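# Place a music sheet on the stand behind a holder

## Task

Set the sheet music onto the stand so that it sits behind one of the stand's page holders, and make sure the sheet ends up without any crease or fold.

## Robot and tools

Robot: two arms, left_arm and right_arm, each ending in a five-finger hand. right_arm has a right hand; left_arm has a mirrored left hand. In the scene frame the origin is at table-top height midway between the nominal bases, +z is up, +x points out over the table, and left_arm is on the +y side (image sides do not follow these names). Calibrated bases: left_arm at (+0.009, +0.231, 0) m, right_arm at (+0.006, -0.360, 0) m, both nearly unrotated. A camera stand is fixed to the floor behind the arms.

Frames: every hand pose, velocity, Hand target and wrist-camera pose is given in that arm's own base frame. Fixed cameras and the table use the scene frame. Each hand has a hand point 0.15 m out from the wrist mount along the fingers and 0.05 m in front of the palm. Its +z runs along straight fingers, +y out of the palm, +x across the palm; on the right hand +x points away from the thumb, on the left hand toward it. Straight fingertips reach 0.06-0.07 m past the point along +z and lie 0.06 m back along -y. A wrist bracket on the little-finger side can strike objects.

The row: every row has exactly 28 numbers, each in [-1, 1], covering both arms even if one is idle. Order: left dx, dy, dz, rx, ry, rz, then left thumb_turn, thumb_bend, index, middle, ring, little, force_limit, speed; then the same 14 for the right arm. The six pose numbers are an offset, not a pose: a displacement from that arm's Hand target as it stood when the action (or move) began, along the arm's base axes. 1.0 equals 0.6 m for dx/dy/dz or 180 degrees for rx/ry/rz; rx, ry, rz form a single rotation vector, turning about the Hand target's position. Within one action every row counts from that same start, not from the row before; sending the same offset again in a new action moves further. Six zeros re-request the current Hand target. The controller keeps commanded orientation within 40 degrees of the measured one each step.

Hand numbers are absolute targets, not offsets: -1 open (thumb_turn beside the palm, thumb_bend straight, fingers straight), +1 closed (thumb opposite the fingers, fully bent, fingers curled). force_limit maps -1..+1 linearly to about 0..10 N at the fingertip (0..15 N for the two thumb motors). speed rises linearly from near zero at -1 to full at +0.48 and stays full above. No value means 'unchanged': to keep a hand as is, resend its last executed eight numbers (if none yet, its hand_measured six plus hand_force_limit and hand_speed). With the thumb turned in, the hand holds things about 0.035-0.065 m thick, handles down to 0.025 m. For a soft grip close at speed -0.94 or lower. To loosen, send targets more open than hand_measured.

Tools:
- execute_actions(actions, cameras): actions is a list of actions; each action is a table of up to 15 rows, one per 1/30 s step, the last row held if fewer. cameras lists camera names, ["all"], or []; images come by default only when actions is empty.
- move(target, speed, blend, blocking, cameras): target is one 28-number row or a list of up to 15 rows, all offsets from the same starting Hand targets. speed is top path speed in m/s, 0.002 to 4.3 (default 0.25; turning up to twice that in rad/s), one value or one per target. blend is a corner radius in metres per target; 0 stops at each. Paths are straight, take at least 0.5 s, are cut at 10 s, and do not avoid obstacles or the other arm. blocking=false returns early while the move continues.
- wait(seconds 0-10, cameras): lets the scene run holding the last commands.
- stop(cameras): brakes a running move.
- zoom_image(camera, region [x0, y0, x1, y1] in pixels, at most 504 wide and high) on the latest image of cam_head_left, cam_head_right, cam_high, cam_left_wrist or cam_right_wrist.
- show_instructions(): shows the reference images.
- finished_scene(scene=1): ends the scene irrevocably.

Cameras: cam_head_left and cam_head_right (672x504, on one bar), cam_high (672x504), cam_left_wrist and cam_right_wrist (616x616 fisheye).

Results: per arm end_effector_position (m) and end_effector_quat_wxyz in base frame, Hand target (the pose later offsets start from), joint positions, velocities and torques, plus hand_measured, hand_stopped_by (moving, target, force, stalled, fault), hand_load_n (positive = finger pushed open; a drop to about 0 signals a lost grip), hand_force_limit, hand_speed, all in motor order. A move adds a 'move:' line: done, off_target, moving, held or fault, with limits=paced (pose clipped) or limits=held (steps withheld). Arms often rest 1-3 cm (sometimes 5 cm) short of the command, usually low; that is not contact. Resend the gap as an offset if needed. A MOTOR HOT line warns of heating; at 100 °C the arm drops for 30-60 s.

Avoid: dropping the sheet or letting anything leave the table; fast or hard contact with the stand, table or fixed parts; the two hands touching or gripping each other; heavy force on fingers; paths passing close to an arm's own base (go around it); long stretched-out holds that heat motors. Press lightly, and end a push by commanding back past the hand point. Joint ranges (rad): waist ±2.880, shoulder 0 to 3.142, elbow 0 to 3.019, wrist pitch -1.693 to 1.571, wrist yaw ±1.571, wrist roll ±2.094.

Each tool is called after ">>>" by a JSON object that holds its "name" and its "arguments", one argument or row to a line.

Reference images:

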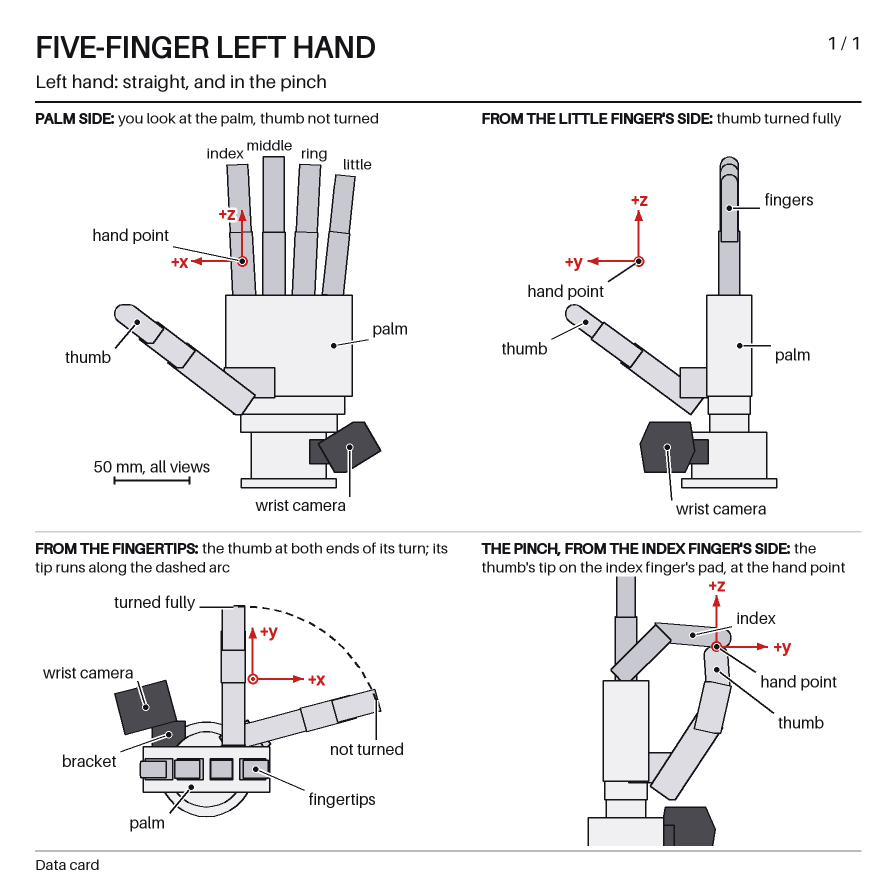

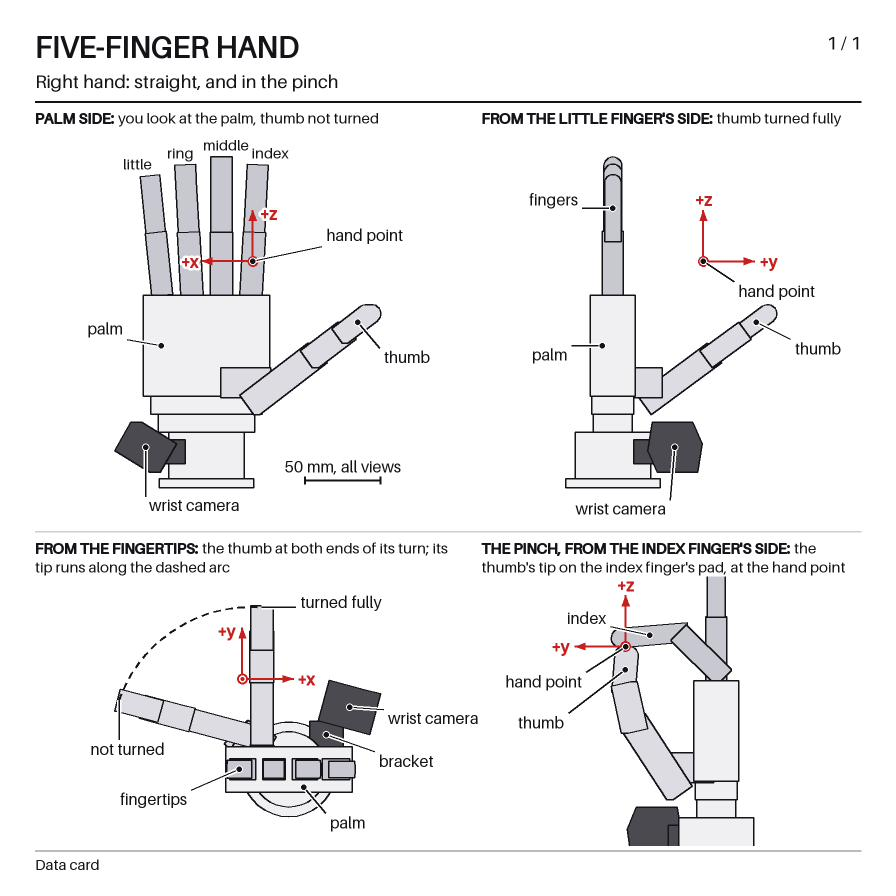

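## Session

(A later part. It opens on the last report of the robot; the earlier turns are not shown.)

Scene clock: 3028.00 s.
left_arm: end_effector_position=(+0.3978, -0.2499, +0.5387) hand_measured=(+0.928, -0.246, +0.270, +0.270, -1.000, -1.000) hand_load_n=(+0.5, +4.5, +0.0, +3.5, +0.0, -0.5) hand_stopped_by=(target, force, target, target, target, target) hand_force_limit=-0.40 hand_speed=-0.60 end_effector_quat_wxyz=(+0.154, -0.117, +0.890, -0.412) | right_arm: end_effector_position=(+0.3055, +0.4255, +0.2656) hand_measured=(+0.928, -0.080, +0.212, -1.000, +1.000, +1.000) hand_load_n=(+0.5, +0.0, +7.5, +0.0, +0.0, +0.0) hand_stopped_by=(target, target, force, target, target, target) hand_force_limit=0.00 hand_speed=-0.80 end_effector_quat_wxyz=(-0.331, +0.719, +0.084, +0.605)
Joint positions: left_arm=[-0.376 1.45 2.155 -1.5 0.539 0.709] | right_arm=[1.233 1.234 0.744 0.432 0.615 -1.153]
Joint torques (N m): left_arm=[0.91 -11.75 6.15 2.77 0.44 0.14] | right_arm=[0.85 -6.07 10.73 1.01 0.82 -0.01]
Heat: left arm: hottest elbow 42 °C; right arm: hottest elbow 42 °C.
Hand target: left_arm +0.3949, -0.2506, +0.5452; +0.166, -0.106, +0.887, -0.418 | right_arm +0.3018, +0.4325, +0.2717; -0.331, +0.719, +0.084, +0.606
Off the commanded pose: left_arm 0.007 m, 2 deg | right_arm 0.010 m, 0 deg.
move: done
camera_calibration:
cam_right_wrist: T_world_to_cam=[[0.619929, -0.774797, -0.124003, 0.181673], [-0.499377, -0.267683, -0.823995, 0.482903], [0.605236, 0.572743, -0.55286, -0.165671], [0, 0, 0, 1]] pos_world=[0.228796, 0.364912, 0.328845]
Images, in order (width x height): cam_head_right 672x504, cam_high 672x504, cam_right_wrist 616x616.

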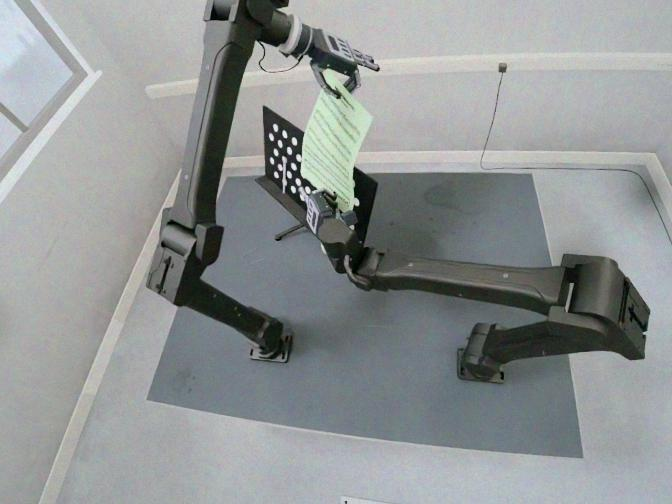

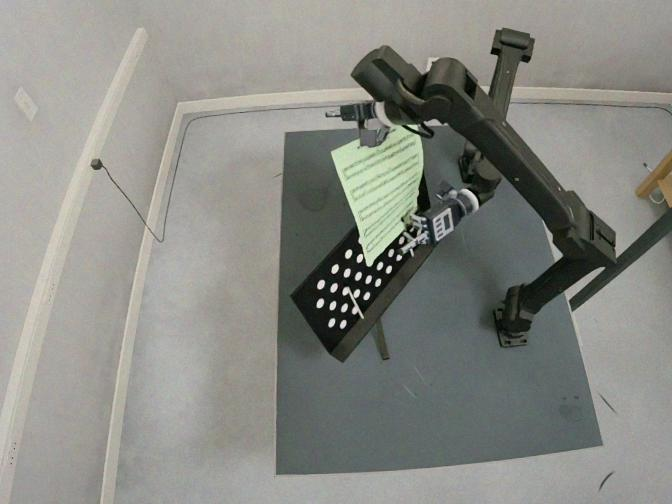

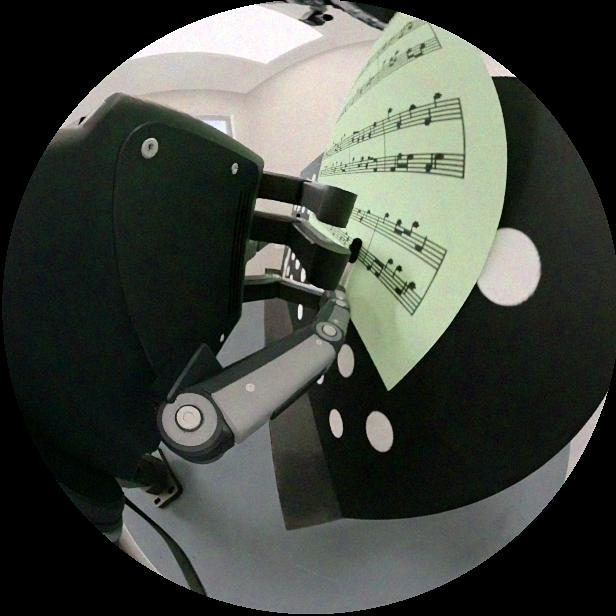

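>>> {"name": "move", "arguments": {
  "target": [
    [-0.005,0.005,-0.042,0.0059,0.0059,0,0.928,-0.1,0.27,0.27,-1,-1,-0.4,-0.6,0,0,0,0,0,0,0.928,-0.08,0.362,-1,1,1,0.0,-0.8]
  ],
  "speed": 0.03,
  "cameras": ["cam_right_wrist","cam_high","cam_head_right","cam_left_wrist"]
}}

>>> {"name": "zoom_image", "arguments": {
  "camera": "cam_right_wrist",
  "region": [300, 200, 420, 320]
}}

>>> {"name": "zoom_image", "arguments": {
  "camera": "cam_high",
  "region": [385, 200, 435, 250]
}}

Scene clock: 3044.70 s.
left_arm: end_effector_position=(+0.3952, -0.2476, +0.5127) hand_measured=(+0.928, -0.246, +0.270, +0.270, -1.000, -1.000) hand_load_n=(+0.5, +4.5, +0.0, +3.5, -0.5, +0.0) hand_stopped_by=(target, force, target, target, target, target) hand_force_limit=-0.40 hand_speed=-0.60 end_effector_quat_wxyz=(+0.145, -0.120, +0.895, -0.403) | right_arm: end_effector_position=(+0.3055, +0.4255, +0.2656) hand_measured=(+0.928, -0.080, +0.212, -1.000, +1.000, +1.000) hand_load_n=(+0.0, +0.0, +7.5, +0.0, +0.0, +0.0) hand_stopped_by=(target, target, force, target, target, target) hand_force_limit=0.00 hand_speed=-0.80 end_effector_quat_wxyz=(-0.331, +0.719, +0.084, +0.605)
Joint positions: left_arm=[-0.376 1.412 2.043 -1.457 0.534 0.716] | right_arm=[1.233 1.234 0.744 0.432 0.615 -1.153]
Joint torques (N m): left_arm=[0.85 -11.69 6.45 2.66 0.33 0.14] | right_arm=[0.85 -6.07 10.73 0.98 0.82 -0.02]
Heat: left arm: hottest elbow 40 °C; right arm: hottest elbow 41 °C.
Hand target: left_arm +0.3919, -0.2476, +0.5200; +0.159, -0.108, +0.892, -0.409 | right_arm +0.3018, +0.4325, +0.2717; -0.331, +0.719, +0.084, +0.606
Off the commanded pose: left_arm 0.008 m, 2 deg | right_arm 0.010 m, 0 deg.
move: done
camera_calibration:
cam_left_wrist: T_world_to_cam=[[-0.103132, -0.696183, 0.710417, -0.496835], [-0.972362, 0.220973, 0.075386, 0.393158], [-0.209465, -0.683008, -0.699732, 0.388688], [0, 0, 0, 1]] pos_world=[0.412468, -0.167288, 0.595299]
cam_right_wrist: T_world_to_cam=[[0.619929, -0.774797, -0.124003, 0.181673], [-0.499377, -0.267683, -0.823995, 0.482903], [0.605236, 0.572743, -0.55286, -0.165671], [0, 0, 0, 1]] pos_world=[0.228796, 0.364912, 0.328845]
Images, in order (width x height): cam_head_right 672x504, cam_high 672x504, cam_left_wrist 616x616, cam_right_wrist 616x616.

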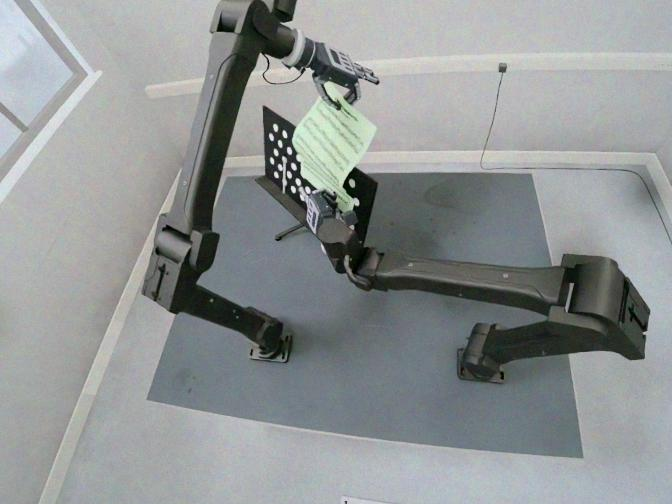

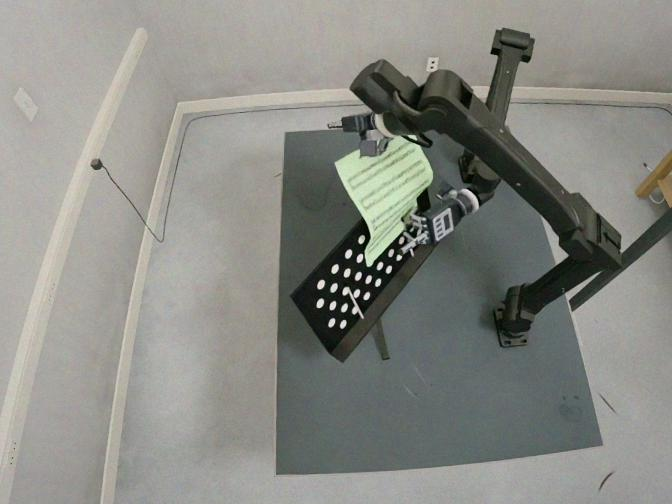

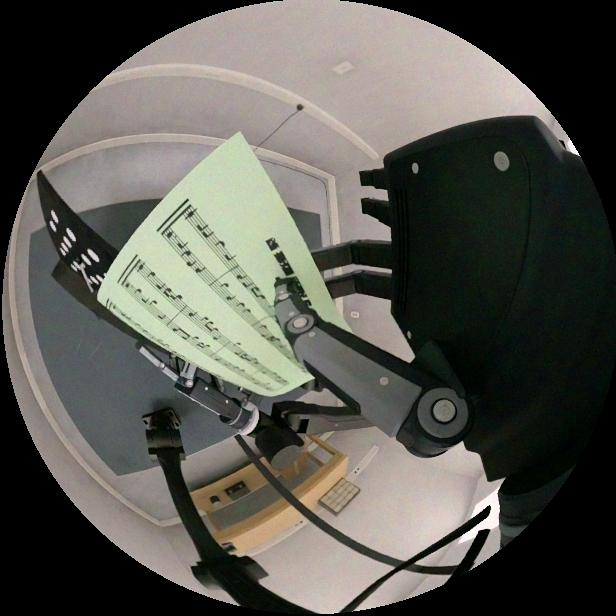

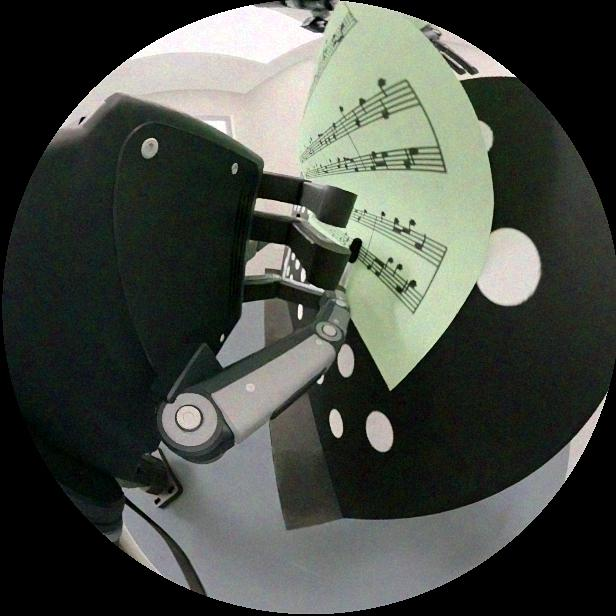

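Scaled by 4.200 from the camera's 616x616 image, which has a finer 880x880 frame.

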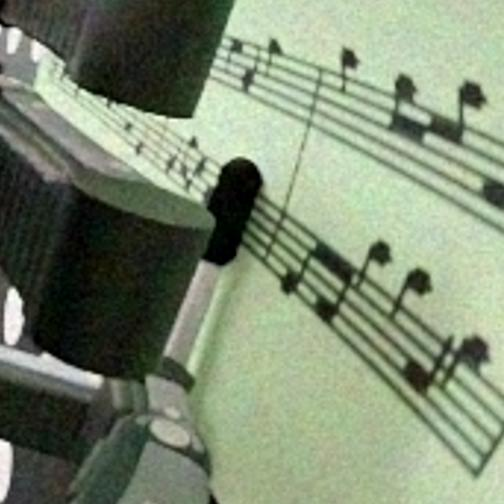

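Scaled by 10.080 from the camera's 672x504 image, which has a finer 960x720 frame.

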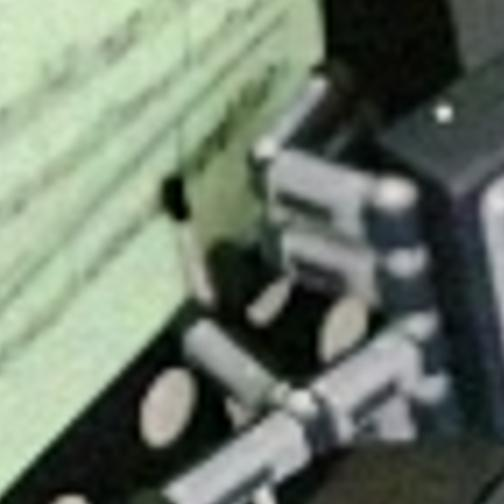

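>>> {"name": "move", "arguments": {
  "target": [
    [0.005,-0.005,0.06,-0.0059,-0.0059,0,0.928,-0.1,0.27,0.27,-1,-1,-0.4,-0.6,0,0,0,0,0,0,0.928,-0.08,0.362,-1,1,1,0.0,-0.8]
  ],
  "speed": 0.05,
  "cameras": ["cam_right_wrist","cam_high","cam_head_right"]
}}

>>> {"name": "zoom_image", "arguments": {
  "camera": "cam_right_wrist",
  "region": [320, 220, 380, 280]
}}

>>> {"name": "zoom_image", "arguments": {
  "camera": "cam_high",
  "region": [385, 200, 435, 250]
}}

>>> {"name": "zoom_image", "arguments": {
  "camera": "cam_head_right",
  "region": [300, 160, 370, 230]
}}

Scene clock: 3081.50 s.
left_arm: end_effector_position=(+0.3933, -0.2474, +0.5441) hand_measured=(+0.928, -0.246, +0.270, +0.270, -1.000, -1.000) hand_load_n=(+0.5, +4.5, +0.0, +3.0, +0.0, +0.0) hand_stopped_by=(target, force, target, target, target, target) hand_force_limit=-0.40 hand_speed=-0.60 end_effector_quat_wxyz=(+0.160, -0.112, +0.889, -0.413) | right_arm: end_effector_position=(+0.3055, +0.4255, +0.2656) hand_measured=(+0.928, -0.080, +0.212, -1.000, +1.000, +1.000) hand_load_n=(+0.0, +0.0, +7.5, +0.0, +0.0, -0.5) hand_stopped_by=(target, target, force, target, target, target) hand_force_limit=0.00 hand_speed=-0.80 end_effector_quat_wxyz=(-0.331, +0.719, +0.084, +0.605)
Joint positions: left_arm=[-0.376 1.44 2.16 -1.505 0.538 0.716] | right_arm=[1.233 1.234 0.744 0.432 0.615 -1.153]
Joint torques (N m): left_arm=[0.97 -8.53 10.02 1.37 0.49 0.07] | right_arm=[0.97 -6.18 10.69 0.99 0.82 -0.02]
Heat: left arm: hottest elbow 38 °C; right arm: hottest elbow 41 °C.
Hand target: left_arm +0.3949, -0.2506, +0.5559; +0.166, -0.106, +0.887, -0.418 | right_arm +0.3018, +0.4325, +0.2717; -0.331, +0.719, +0.084, +0.606
Off the commanded pose: left_arm 0.012 m, 1 deg | right_arm 0.010 m, 0 deg.
move: off_target (left_arm)
camera_calibration:
cam_right_wrist: T_world_to_cam=[[0.619929, -0.774797, -0.124003, 0.181673], [-0.499377, -0.267683, -0.823995, 0.482903], [0.605236, 0.572743, -0.55286, -0.165671], [0, 0, 0, 1]] pos_world=[0.228796, 0.364912, 0.328845]
Images, in order (width x height): cam_head_right 672x504, cam_high 672x504, cam_right_wrist 616x616.

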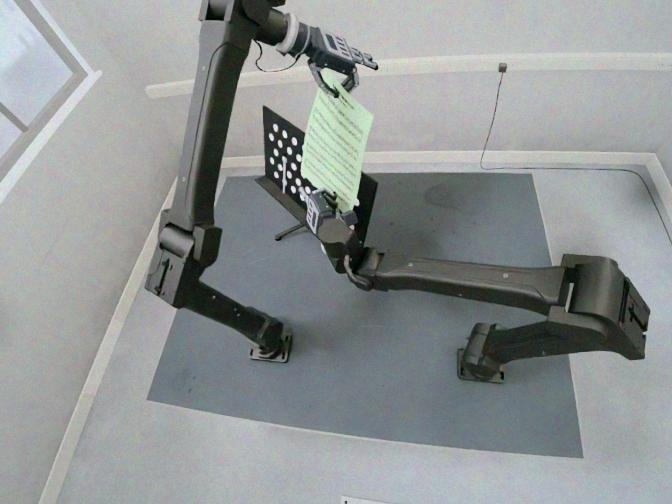

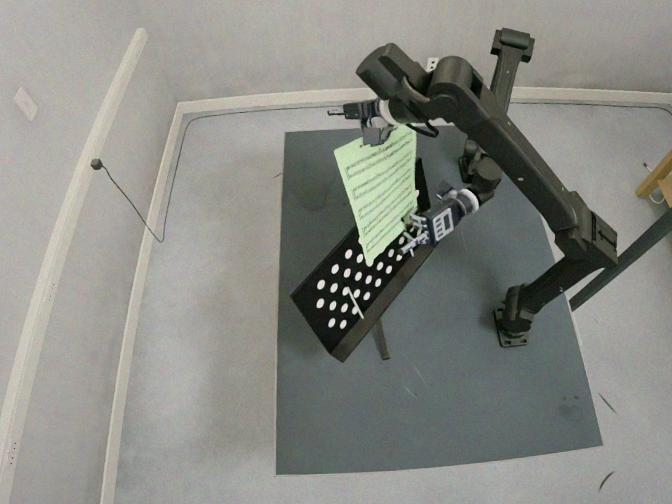

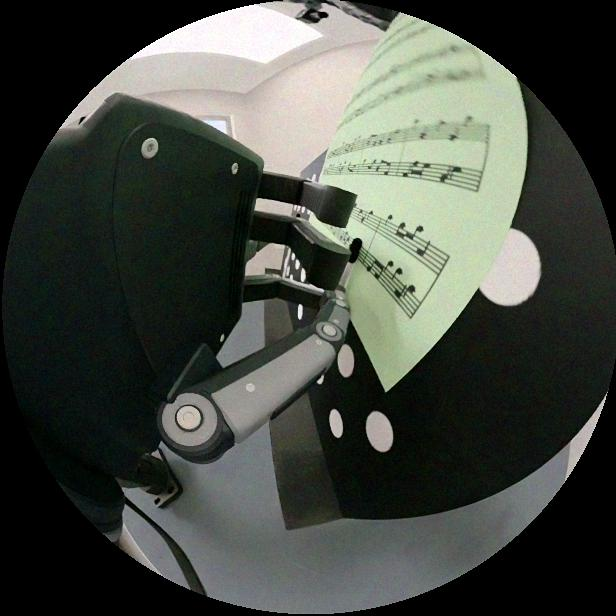

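Scaled by 8.400 from the camera's 616x616 image, which has a finer 880x880 frame.

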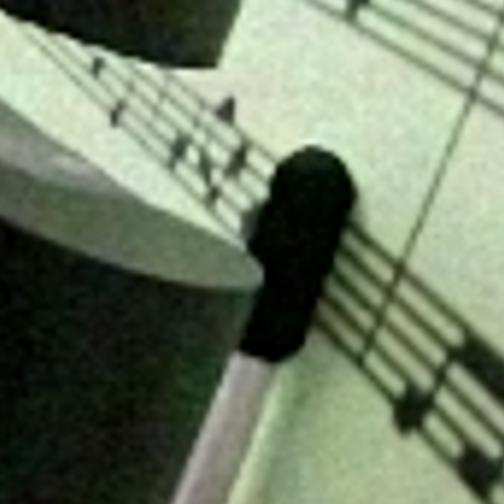

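Scaled by 10.080 from the camera's 672x504 image, which has a finer 960x720 frame.

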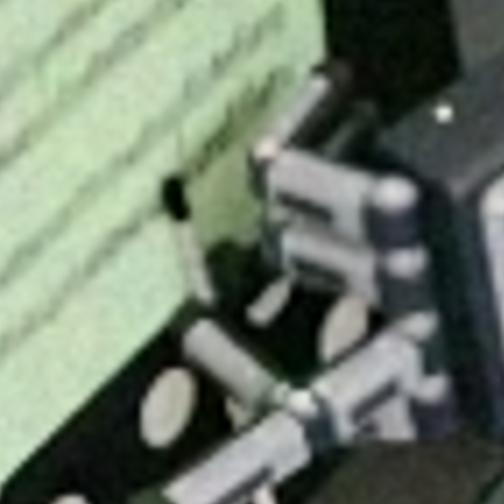

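Scaled by 7.200 from the camera's 672x504 image, which has a finer 960x720 frame.

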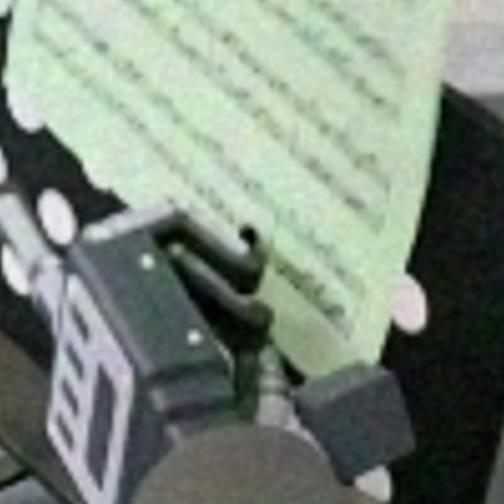

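>>> {"name": "move", "arguments": {
  "target": [
    [0,0,0,0,0,0,0.928,-0.1,0.27,0.27,-1,-1,-0.4,-0.6,0.015,-0.0138,-0.008,0,0,0,0.928,-0.08,0.362,-1,1,1,0.0,-0.8],
    [0,0,0,0,0,0,0.928,-0.1,0.27,0.27,-1,-1,-0.4,-0.6,0.015,-0.0138,-0.008,0,0,0,0.928,-0.08,0.05,-1,1,1,0.0,-0.8]
  ],
  "speed": 0.03,
  "cameras": ["cam_right_wrist","cam_high","cam_head_right","cam_head_left"]
}}

>>> {"name": "zoom_image", "arguments": {
  "camera": "cam_high",
  "region": [385, 200, 435, 250]
}}

>>> {"name": "zoom_image", "arguments": {
  "camera": "cam_right_wrist",
  "region": [320, 220, 380, 280]
}}

Scene clock: 3099.03 s.
left_arm: end_effector_position=(+0.3933, -0.2474, +0.5441) hand_measured=(+0.928, -0.246, +0.270, +0.270, -1.000, -1.000) hand_load_n=(+0.5, +4.5, +0.0, +3.5, +0.0, +0.0) hand_stopped_by=(target, force, target, target, target, target) hand_force_limit=-0.40 hand_speed=-0.60 end_effector_quat_wxyz=(+0.160, -0.112, +0.889, -0.413) | right_arm: end_effector_position=(+0.3059, +0.4271, +0.2653) hand_measured=(+0.928, -0.080, +0.050, -1.000, +1.000, +1.000) hand_load_n=(+0.0, +0.0, +0.0, +0.0, +0.0, -0.5) hand_stopped_by=(target, target, target, target, target, target) hand_force_limit=0.00 hand_speed=-0.80 end_effector_quat_wxyz=(-0.334, +0.719, +0.088, +0.603)
Joint positions: left_arm=[-0.376 1.44 2.16 -1.505 0.538 0.716] | right_arm=[1.229 1.235 0.744 0.432 0.6 -1.154]
Joint torques (N m): left_arm=[0.91 -8.47 10 1.43 0.49 0.06] | right_arm=[-1.08 -6.59 9.2 1.66 0.27 -0.03]
Heat: left arm: hottest elbow 38 °C; right arm: hottest elbow 41 °C.
Hand target: left_arm +0.3949, -0.2506, +0.5560; +0.166, -0.106, +0.887, -0.418 | right_arm +0.3108, +0.4243, +0.2669; -0.330, +0.719, +0.084, +0.606
Off the commanded pose: left_arm 0.012 m, 1 deg | right_arm 0.006 m, 1 deg.
move: off_target (left_arm)
camera_calibration:
cam_right_wrist: T_world_to_cam=[[0.628682, -0.767676, -0.124226, 0.176961], [-0.496919, -0.273687, -0.823509, 0.48494], [0.598189, 0.579456, -0.553535, -0.167632], [0, 0, 0, 1]] pos_world=[0.229999, 0.365706, 0.328545]
Images, in order (width x height): cam_head_left 672x504, cam_head_right 672x504, cam_high 672x504, cam_right_wrist 616x616.

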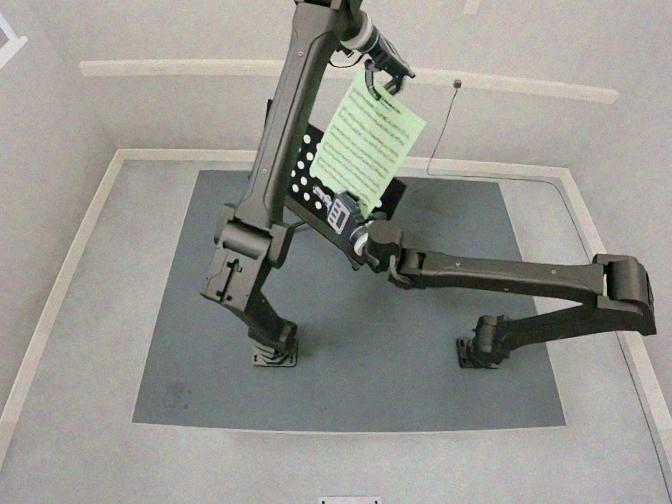

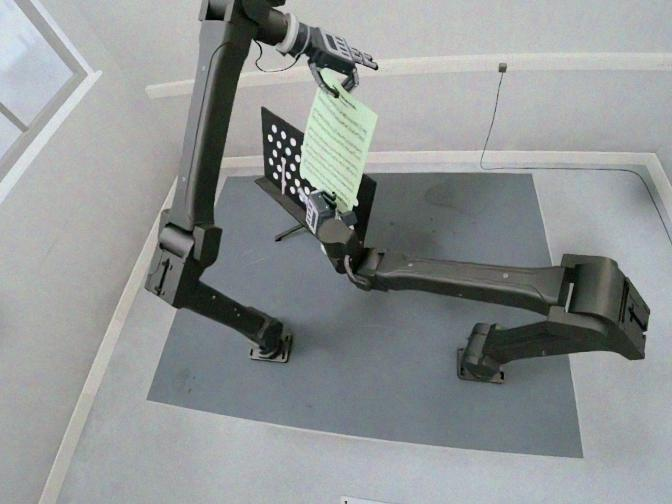

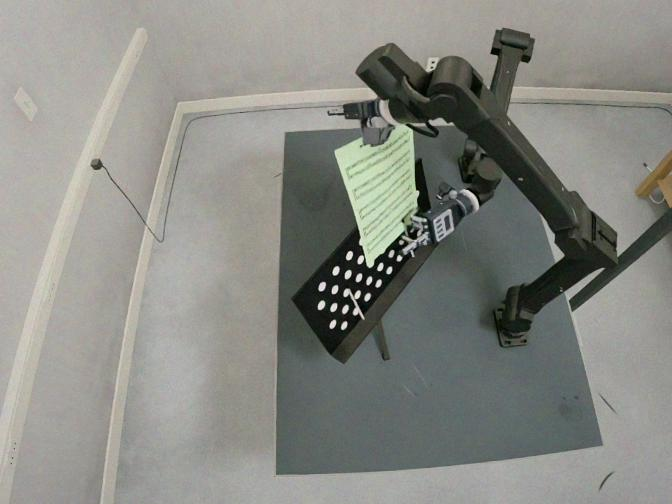

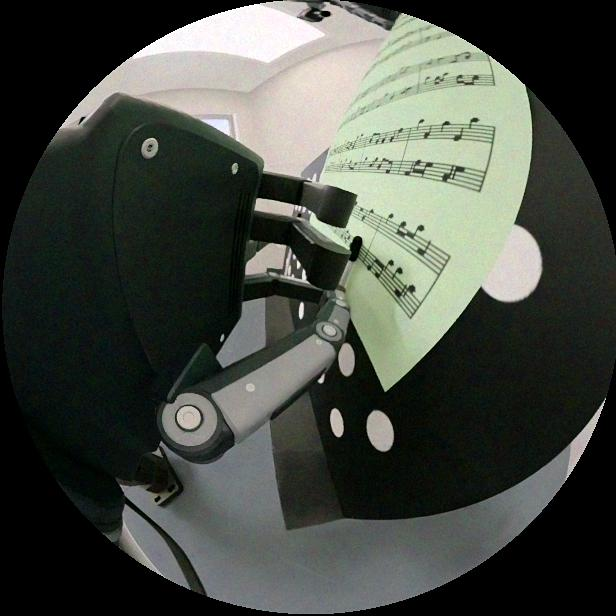

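Scaled by 10.080 from the camera's 672x504 image, which has a finer 960x720 frame.

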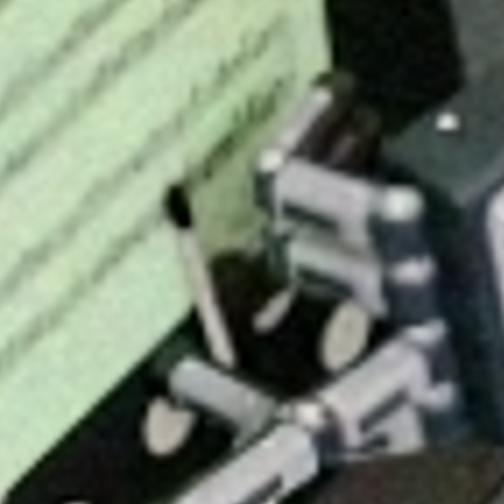

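Scaled by 8.400 from the camera's 616x616 image, which has a finer 880x880 frame.

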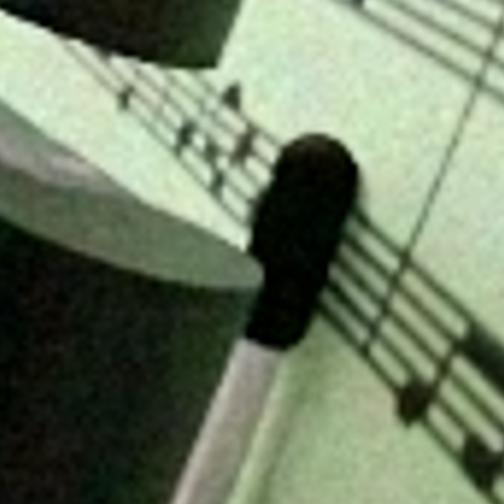

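>>> {"name": "zoom_image", "arguments": {
  "camera": "cam_high",
  "region": [270, 140, 450, 380]
}}

>>> {"name": "zoom_image", "arguments": {
  "camera": "cam_head_right",
  "region": [240, 90, 400, 290]
}}

Scaled by 2.100 from the camera's 672x504 image, which has a finer 960x720 frame.

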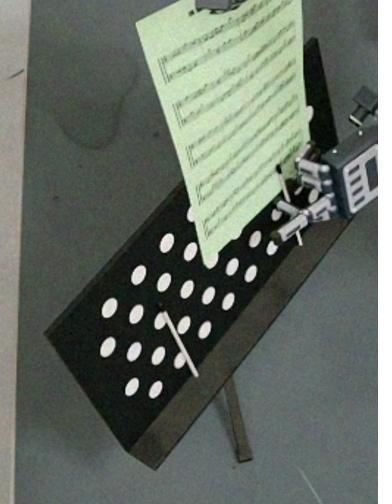

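Scaled by 2.520 from the camera's 672x504 image, which has a finer 960x720 frame.

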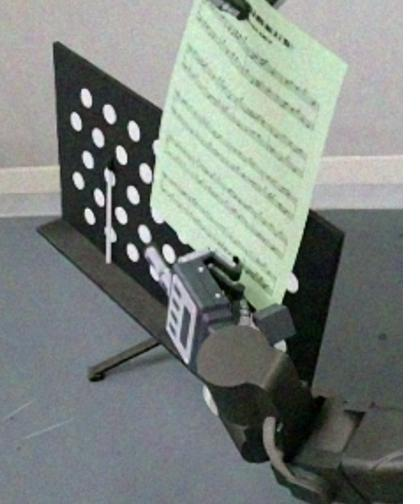

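>>> {"name": "move", "arguments": {
  "target": [
    [0,0,0,0,0,0,0.928,-0.1,0.27,0.27,-1,-1,-0.4,-0.6,-0.0125,0.0145,0.01,0,0,0,0.928,-0.08,0.05,-1,1,1,-0.1,-0.8],
    [0,0,0,0,0,0,0.928,-0.1,0.27,0.27,-1,-1,-0.4,-0.6,-0.0125,0.0145,0.055,0,0,0,0.928,-0.08,0.05,-1,1,1,-0.1,-0.8]
  ],
  "speed": 0.05,
  "cameras": ["cam_right_wrist","cam_high"]
}}

>>> {"name": "zoom_image", "arguments": {
  "camera": "cam_right_wrist",
  "region": [300, 180, 420, 300]
}}

>>> {"name": "zoom_image", "arguments": {
  "camera": "cam_high",
  "region": [385, 200, 435, 250]
}}

Scene clock: 3133.97 s.
left_arm: end_effector_position=(+0.3933, -0.2474, +0.5441) hand_measured=(+0.928, -0.246, +0.270, +0.270, -1.000, -1.000) hand_load_n=(+0.5, +4.0, +0.0, +3.5, +0.0, +0.0) hand_stopped_by=(target, force, target, target, target, target) hand_force_limit=-0.40 hand_speed=-0.60 end_effector_quat_wxyz=(+0.160, -0.112, +0.889, -0.413) | right_arm: end_effector_position=(+0.2995, +0.4211, +0.2614) hand_measured=(+0.928, -0.080, +0.050, -1.000, +1.000, +1.000) hand_load_n=(+0.0, +0.5, +0.5, +0.0, +0.0, +0.0) hand_stopped_by=(target, target, target, target, target, target) hand_force_limit=-0.10 hand_speed=-0.80 end_effector_quat_wxyz=(-0.311, +0.734, +0.101, +0.595)
Joint positions: left_arm=[-0.376 1.44 2.16 -1.505 0.538 0.716] | right_arm=[1.243 1.216 0.754 0.34 0.622 -1.154]
Joint torques (N m): left_arm=[0.91 -8.53 10.02 1.43 0.49 0.07] | right_arm=[-0.09 -7.82 13.87 1.18 0.49 -0.02]
Heat: left arm: hottest elbow 39 °C; right arm: hottest elbow 41 °C.
Hand target: left_arm +0.3949, -0.2506, +0.5560; +0.166, -0.106, +0.887, -0.418 | right_arm +0.3034, +0.4329, +0.3000; -0.331, +0.719, +0.084, +0.606
Off the commanded pose: left_arm 0.012 m, 1 deg | right_arm 0.040 m, 4 deg.
move: off_target (left_arm, right_arm)
camera_calibration:
cam_right_wrist: T_world_to_cam=[[0.620532, -0.779069, -0.0893956, 0.174091], [-0.51444, -0.31839, -0.796228, 0.49386], [0.591854, 0.540074, -0.598356, -0.132219], [0, 0, 0, 1]] pos_world=[0.224286, 0.364277, 0.329674]
Images, in order (width x height): cam_high 672x504, cam_right_wrist 616x616.

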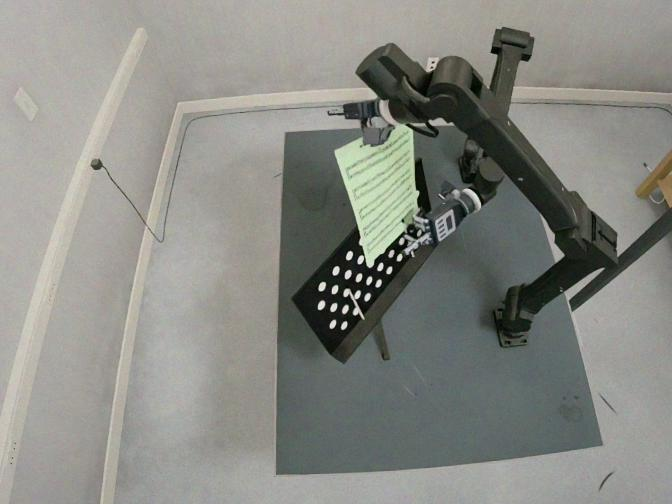

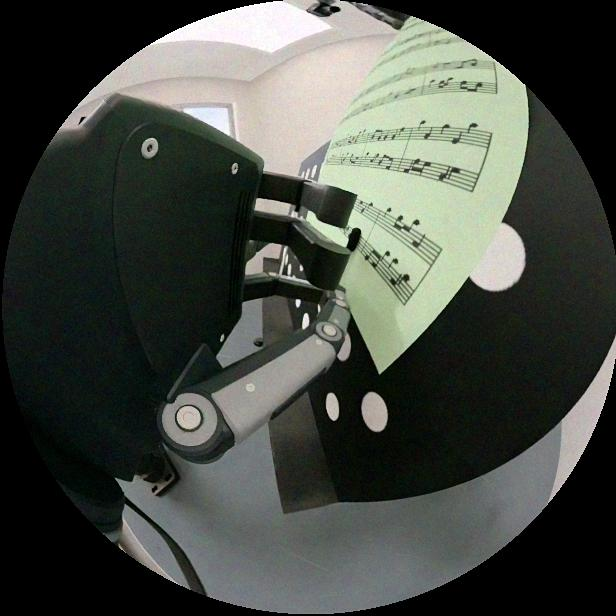

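Scaled by 4.200 from the camera's 616x616 image, which has a finer 880x880 frame.

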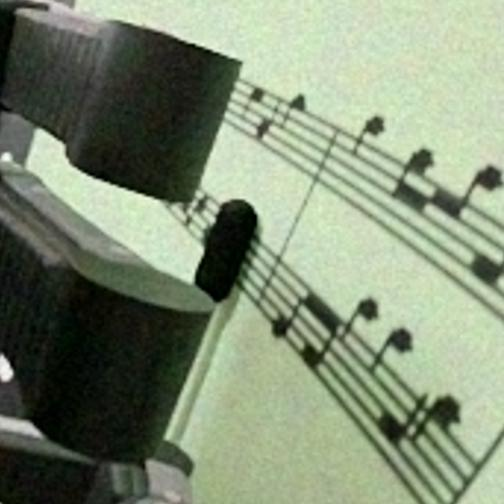

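Scaled by 10.080 from the camera's 672x504 image, which has a finer 960x720 frame.

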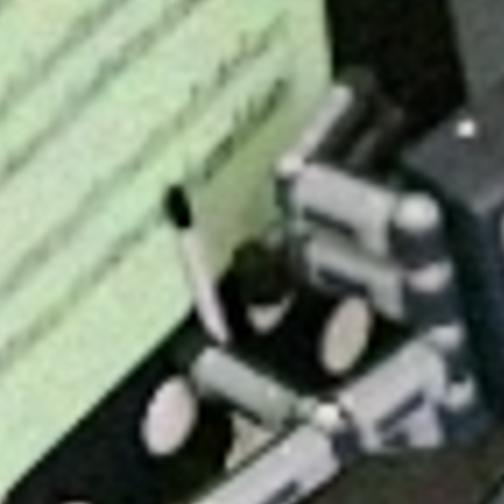

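>>> {"name": "move", "arguments": {
  "target": [
    [0,0,0,0,0,0,0.928,-0.1,0.27,0.27,-1,-1,-0.4,-0.6,0.002,0.018,0.043,0,0,0,0.928,-0.08,0.05,-1,1,1,-0.1,-0.8]
  ],
  "speed": 0.05,
  "cameras": ["cam_right_wrist","cam_high"]
}}

>>> {"name": "zoom_image", "arguments": {
  "camera": "cam_right_wrist",
  "region": [300, 200, 420, 320]
}}

>>> {"name": "zoom_image", "arguments": {
  "camera": "cam_high",
  "region": [385, 200, 435, 250]
}}

Scene clock: 3144.87 s.
left_arm: end_effector_position=(+0.3933, -0.2474, +0.5441) hand_measured=(+0.928, -0.246, +0.270, +0.270, -1.000, -1.000) hand_load_n=(+1.0, +4.5, +0.0, +3.5, +0.0, +0.0) hand_stopped_by=(target, force, target, target, target, target) hand_force_limit=-0.40 hand_speed=-0.60 end_effector_quat_wxyz=(+0.160, -0.112, +0.889, -0.413) | right_arm: end_effector_position=(+0.3033, +0.4285, +0.2893) hand_measured=(+0.928, -0.080, +0.050, -1.000, +1.000, +1.000) hand_load_n=(+0.0, +0.0, +0.0, +0.0, +0.0, +0.0) hand_stopped_by=(target, target, target, target, target, target) hand_force_limit=-0.10 hand_speed=-0.80 end_effector_quat_wxyz=(-0.309, +0.733, +0.096, +0.598)
Joint positions: left_arm=[-0.376 1.44 2.16 -1.505 0.538 0.716] | right_arm=[1.244 1.208 0.824 0.266 0.633 -1.154]
Joint torques (N m): left_arm=[0.91 -8.53 9.99 1.43 0.49 0.07] | right_arm=[0.26 -7.18 14.43 1.21 0.32 0]
Heat: left arm: hottest elbow 39 °C; right arm: hottest elbow 42 °C.
Hand target: left_arm +0.3949, -0.2506, +0.5560; +0.166, -0.106, +0.887, -0.418 | right_arm +0.3045, +0.4437, +0.3258; -0.331, +0.719, +0.084, +0.606
Off the commanded pose: left_arm 0.012 m, 1 deg | right_arm 0.040 m, 3 deg.
move: off_target (left_arm, right_arm)
camera_calibration:
cam_right_wrist: T_world_to_cam=[[0.61278, -0.784997, -0.090995, 0.185249], [-0.515385, -0.309694, -0.799042, 0.517817], [0.599065, 0.536535, -0.594349, -0.12357], [0, 0, 0, 1]] pos_world=[0.227385, 0.372085, 0.357171]
Images, in order (width x height): cam_high 672x504, cam_right_wrist 616x616.

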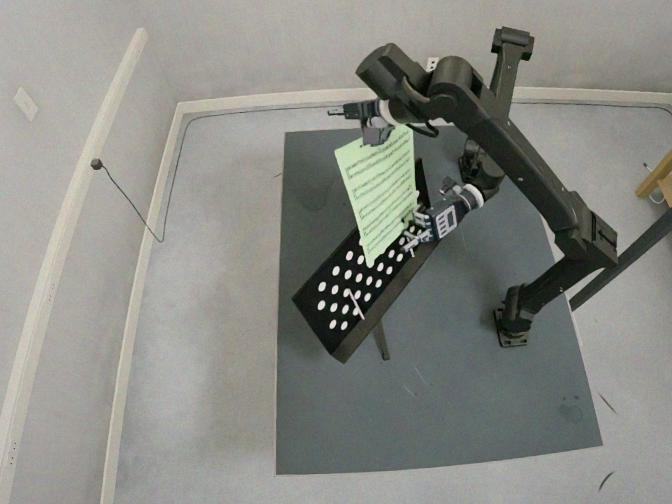

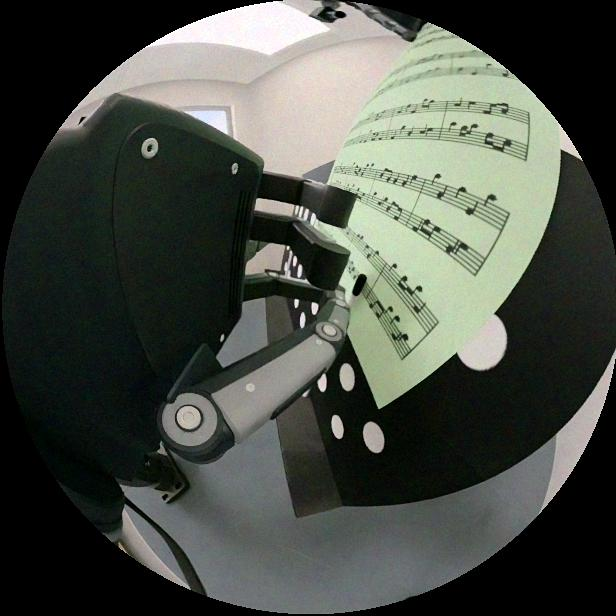

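Scaled by 4.200 from the camera's 616x616 image, which has a finer 880x880 frame.

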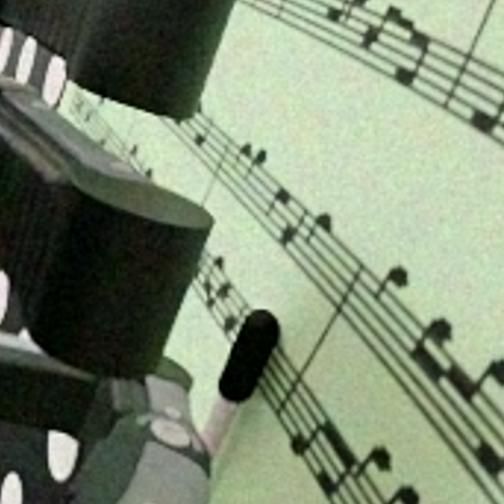

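Scaled by 10.080 from the camera's 672x504 image, which has a finer 960x720 frame.

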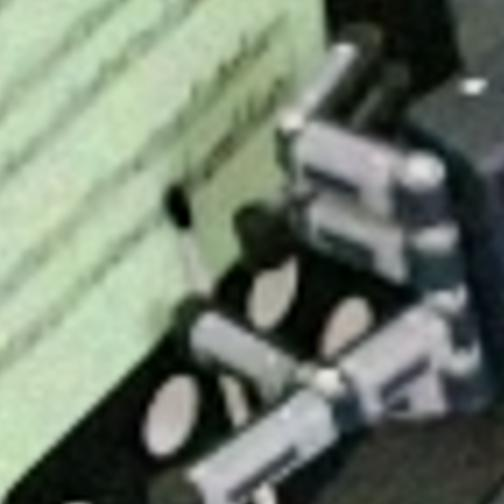

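>>> {"name": "move", "arguments": {
  "target": [
    [0,0,0,0,0,0,0.928,-0.1,0.27,0.27,-1,-1,-0.4,-0.6,0.013,-0.027,-0.035,0,0,0,0.928,-0.08,0.05,-1,1,1,-0.1,-0.8]
  ],
  "speed": 0.04,
  "cameras": ["cam_right_wrist"]
}}

>>> {"name": "zoom_image", "arguments": {
  "camera": "cam_right_wrist",
  "region": [300, 200, 420, 320]
}}

Scene clock: 3158.87 s.
left_arm: end_effector_position=(+0.3933, -0.2474, +0.5441) hand_measured=(+0.928, -0.246, +0.270, +0.270, -1.000, -1.000) hand_load_n=(+0.5, +4.5, +0.0, +3.0, +0.0, +0.0) hand_stopped_by=(target, force, target, target, target, target) hand_force_limit=-0.40 hand_speed=-0.60 end_effector_quat_wxyz=(+0.160, -0.112, +0.889, -0.413) | right_arm: end_effector_position=(+0.3083, +0.4309, +0.2945) hand_measured=(+0.928, -0.080, +0.050, -1.000, +1.000, +1.000) hand_load_n=(+0.0, +0.0, +0.0, +0.0, +0.0, +0.0) hand_stopped_by=(target, target, target, target, target, target) hand_force_limit=-0.10 hand_speed=-0.80 end_effector_quat_wxyz=(-0.323, +0.727, +0.094, +0.599)
Joint positions: left_arm=[-0.376 1.44 2.16 -1.505 0.538 0.716] | right_arm=[1.229 1.208 0.824 0.293 0.604 -1.154]
Joint torques (N m): left_arm=[0.91 -8.53 10.02 1.42 0.49 0.07] | right_arm=[-1.14 -7.71 9.31 2.54 0.13 -0.03]
Heat: left arm: hottest elbow 39 °C; right arm: hottest elbow 44 °C.
Hand target: left_arm +0.3949, -0.2506, +0.5560; +0.166, -0.106, +0.887, -0.418 | right_arm +0.3124, +0.4274, +0.3049; -0.331, +0.718, +0.084, +0.606
Off the commanded pose: left_arm 0.012 m, 1 deg | right_arm 0.012 m, 2 deg.
move: off_target (left_arm, right_arm)
camera_calibration:
cam_right_wrist: T_world_to_cam=[[0.623712, -0.774144, -0.108092, 0.181552], [-0.50639, -0.294843, -0.810332, 0.519353], [0.595443, 0.56015, -0.575916, -0.13928], [0, 0, 0, 1]] pos_world=[0.232692, 0.371692, 0.360259]
Images, in order (width x height): cam_right_wrist 616x616.

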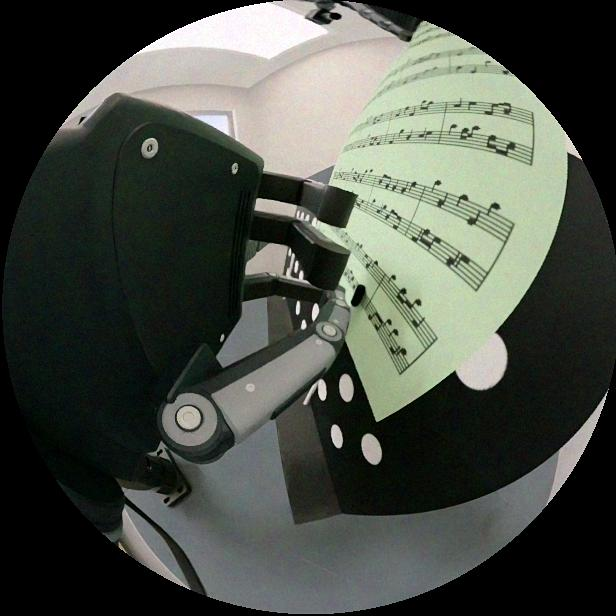

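Scaled by 4.200 from the camera's 616x616 image, which has a finer 880x880 frame.

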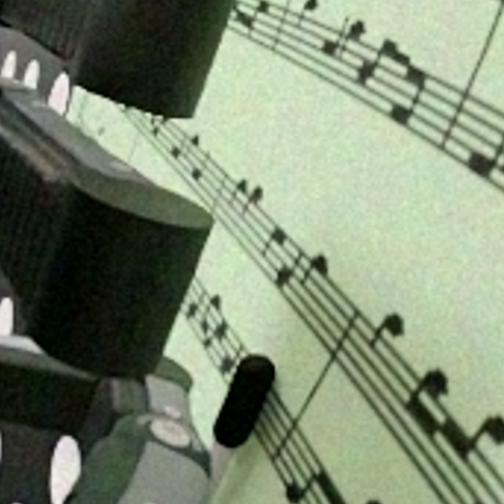

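>>> {"name": "move", "arguments": {
  "target": [
    [0,0,0,0,0,0,0.928,-0.1,0.27,0.27,-1,-1,-0.4,-0.6,0.0017,-0.0083,-0.021,0,0,0,0.928,-0.08,0.05,-1,1,1,-0.1,-0.8]
  ],
  "speed": 0.04,
  "cameras": ["cam_right_wrist"]
}}

>>> {"name": "zoom_image", "arguments": {
  "camera": "cam_right_wrist",
  "region": [300, 200, 420, 320]
}}

Scene clock: 3170.30 s.
left_arm: end_effector_position=(+0.3933, -0.2474, +0.5441) hand_measured=(+0.928, -0.246, +0.270, +0.270, -1.000, -1.000) hand_load_n=(+0.5, +4.5, +0.0, +3.0, +0.0, +0.0) hand_stopped_by=(target, force, target, target, target, target) hand_force_limit=-0.40 hand_speed=-0.60 end_effector_quat_wxyz=(+0.160, -0.112, +0.889, -0.413) | right_arm: end_effector_position=(+0.3091, +0.4263, +0.2850) hand_measured=(+0.928, -0.080, +0.050, -1.000, +1.000, +1.000) hand_load_n=(+0.0, +0.0, +0.0, +0.0, +0.0, +0.0) hand_stopped_by=(target, target, target, target, target, target) hand_force_limit=-0.10 hand_speed=-0.80 end_effector_quat_wxyz=(-0.325, +0.725, +0.092, +0.600)
Joint positions: left_arm=[-0.376 1.44 2.16 -1.505 0.538 0.716] | right_arm=[1.222 1.207 0.794 0.33 0.597 -1.154]
Joint torques (N m): left_arm=[0.91 -8.53 10.02 1.42 0.49 0.07] | right_arm=[-1.03 -7.36 8.99 2.5 0.12 -0.04]
Heat: left arm: hottest elbow 39 °C; right arm: hottest elbow 44 °C.
Hand target: left_arm +0.3949, -0.2506, +0.5560; +0.166, -0.106, +0.887, -0.418 | right_arm +0.3134, +0.4225, +0.2922; -0.330, +0.719, +0.084, +0.606
Off the commanded pose: left_arm 0.012 m, 1 deg | right_arm 0.009 m, 2 deg.
move: off_target (left_arm)
camera_calibration:
cam_right_wrist: T_world_to_cam=[[0.62448, -0.772993, -0.111836, 0.176809], [-0.504949, -0.290331, -0.812856, 0.509075], [0.595862, 0.564084, -0.571627, -0.145587], [0, 0, 0, 1]] pos_world=[0.233393, 0.366595, 0.350357]
Images, in order (width x height): cam_right_wrist 616x616.

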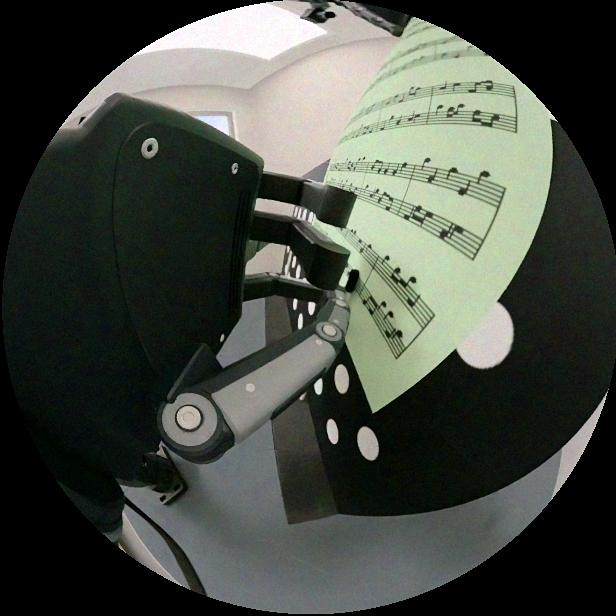

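Scaled by 4.200 from the camera's 616x616 image, which has a finer 880x880 frame.

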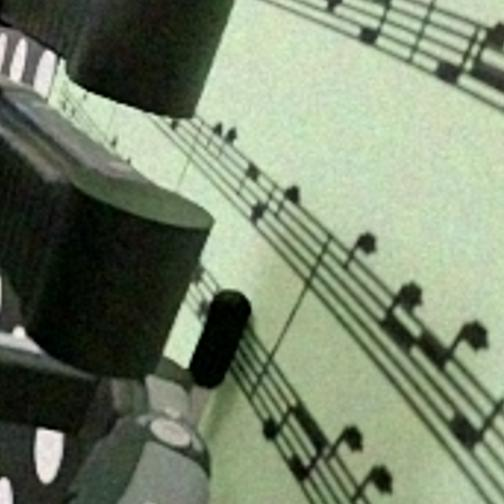

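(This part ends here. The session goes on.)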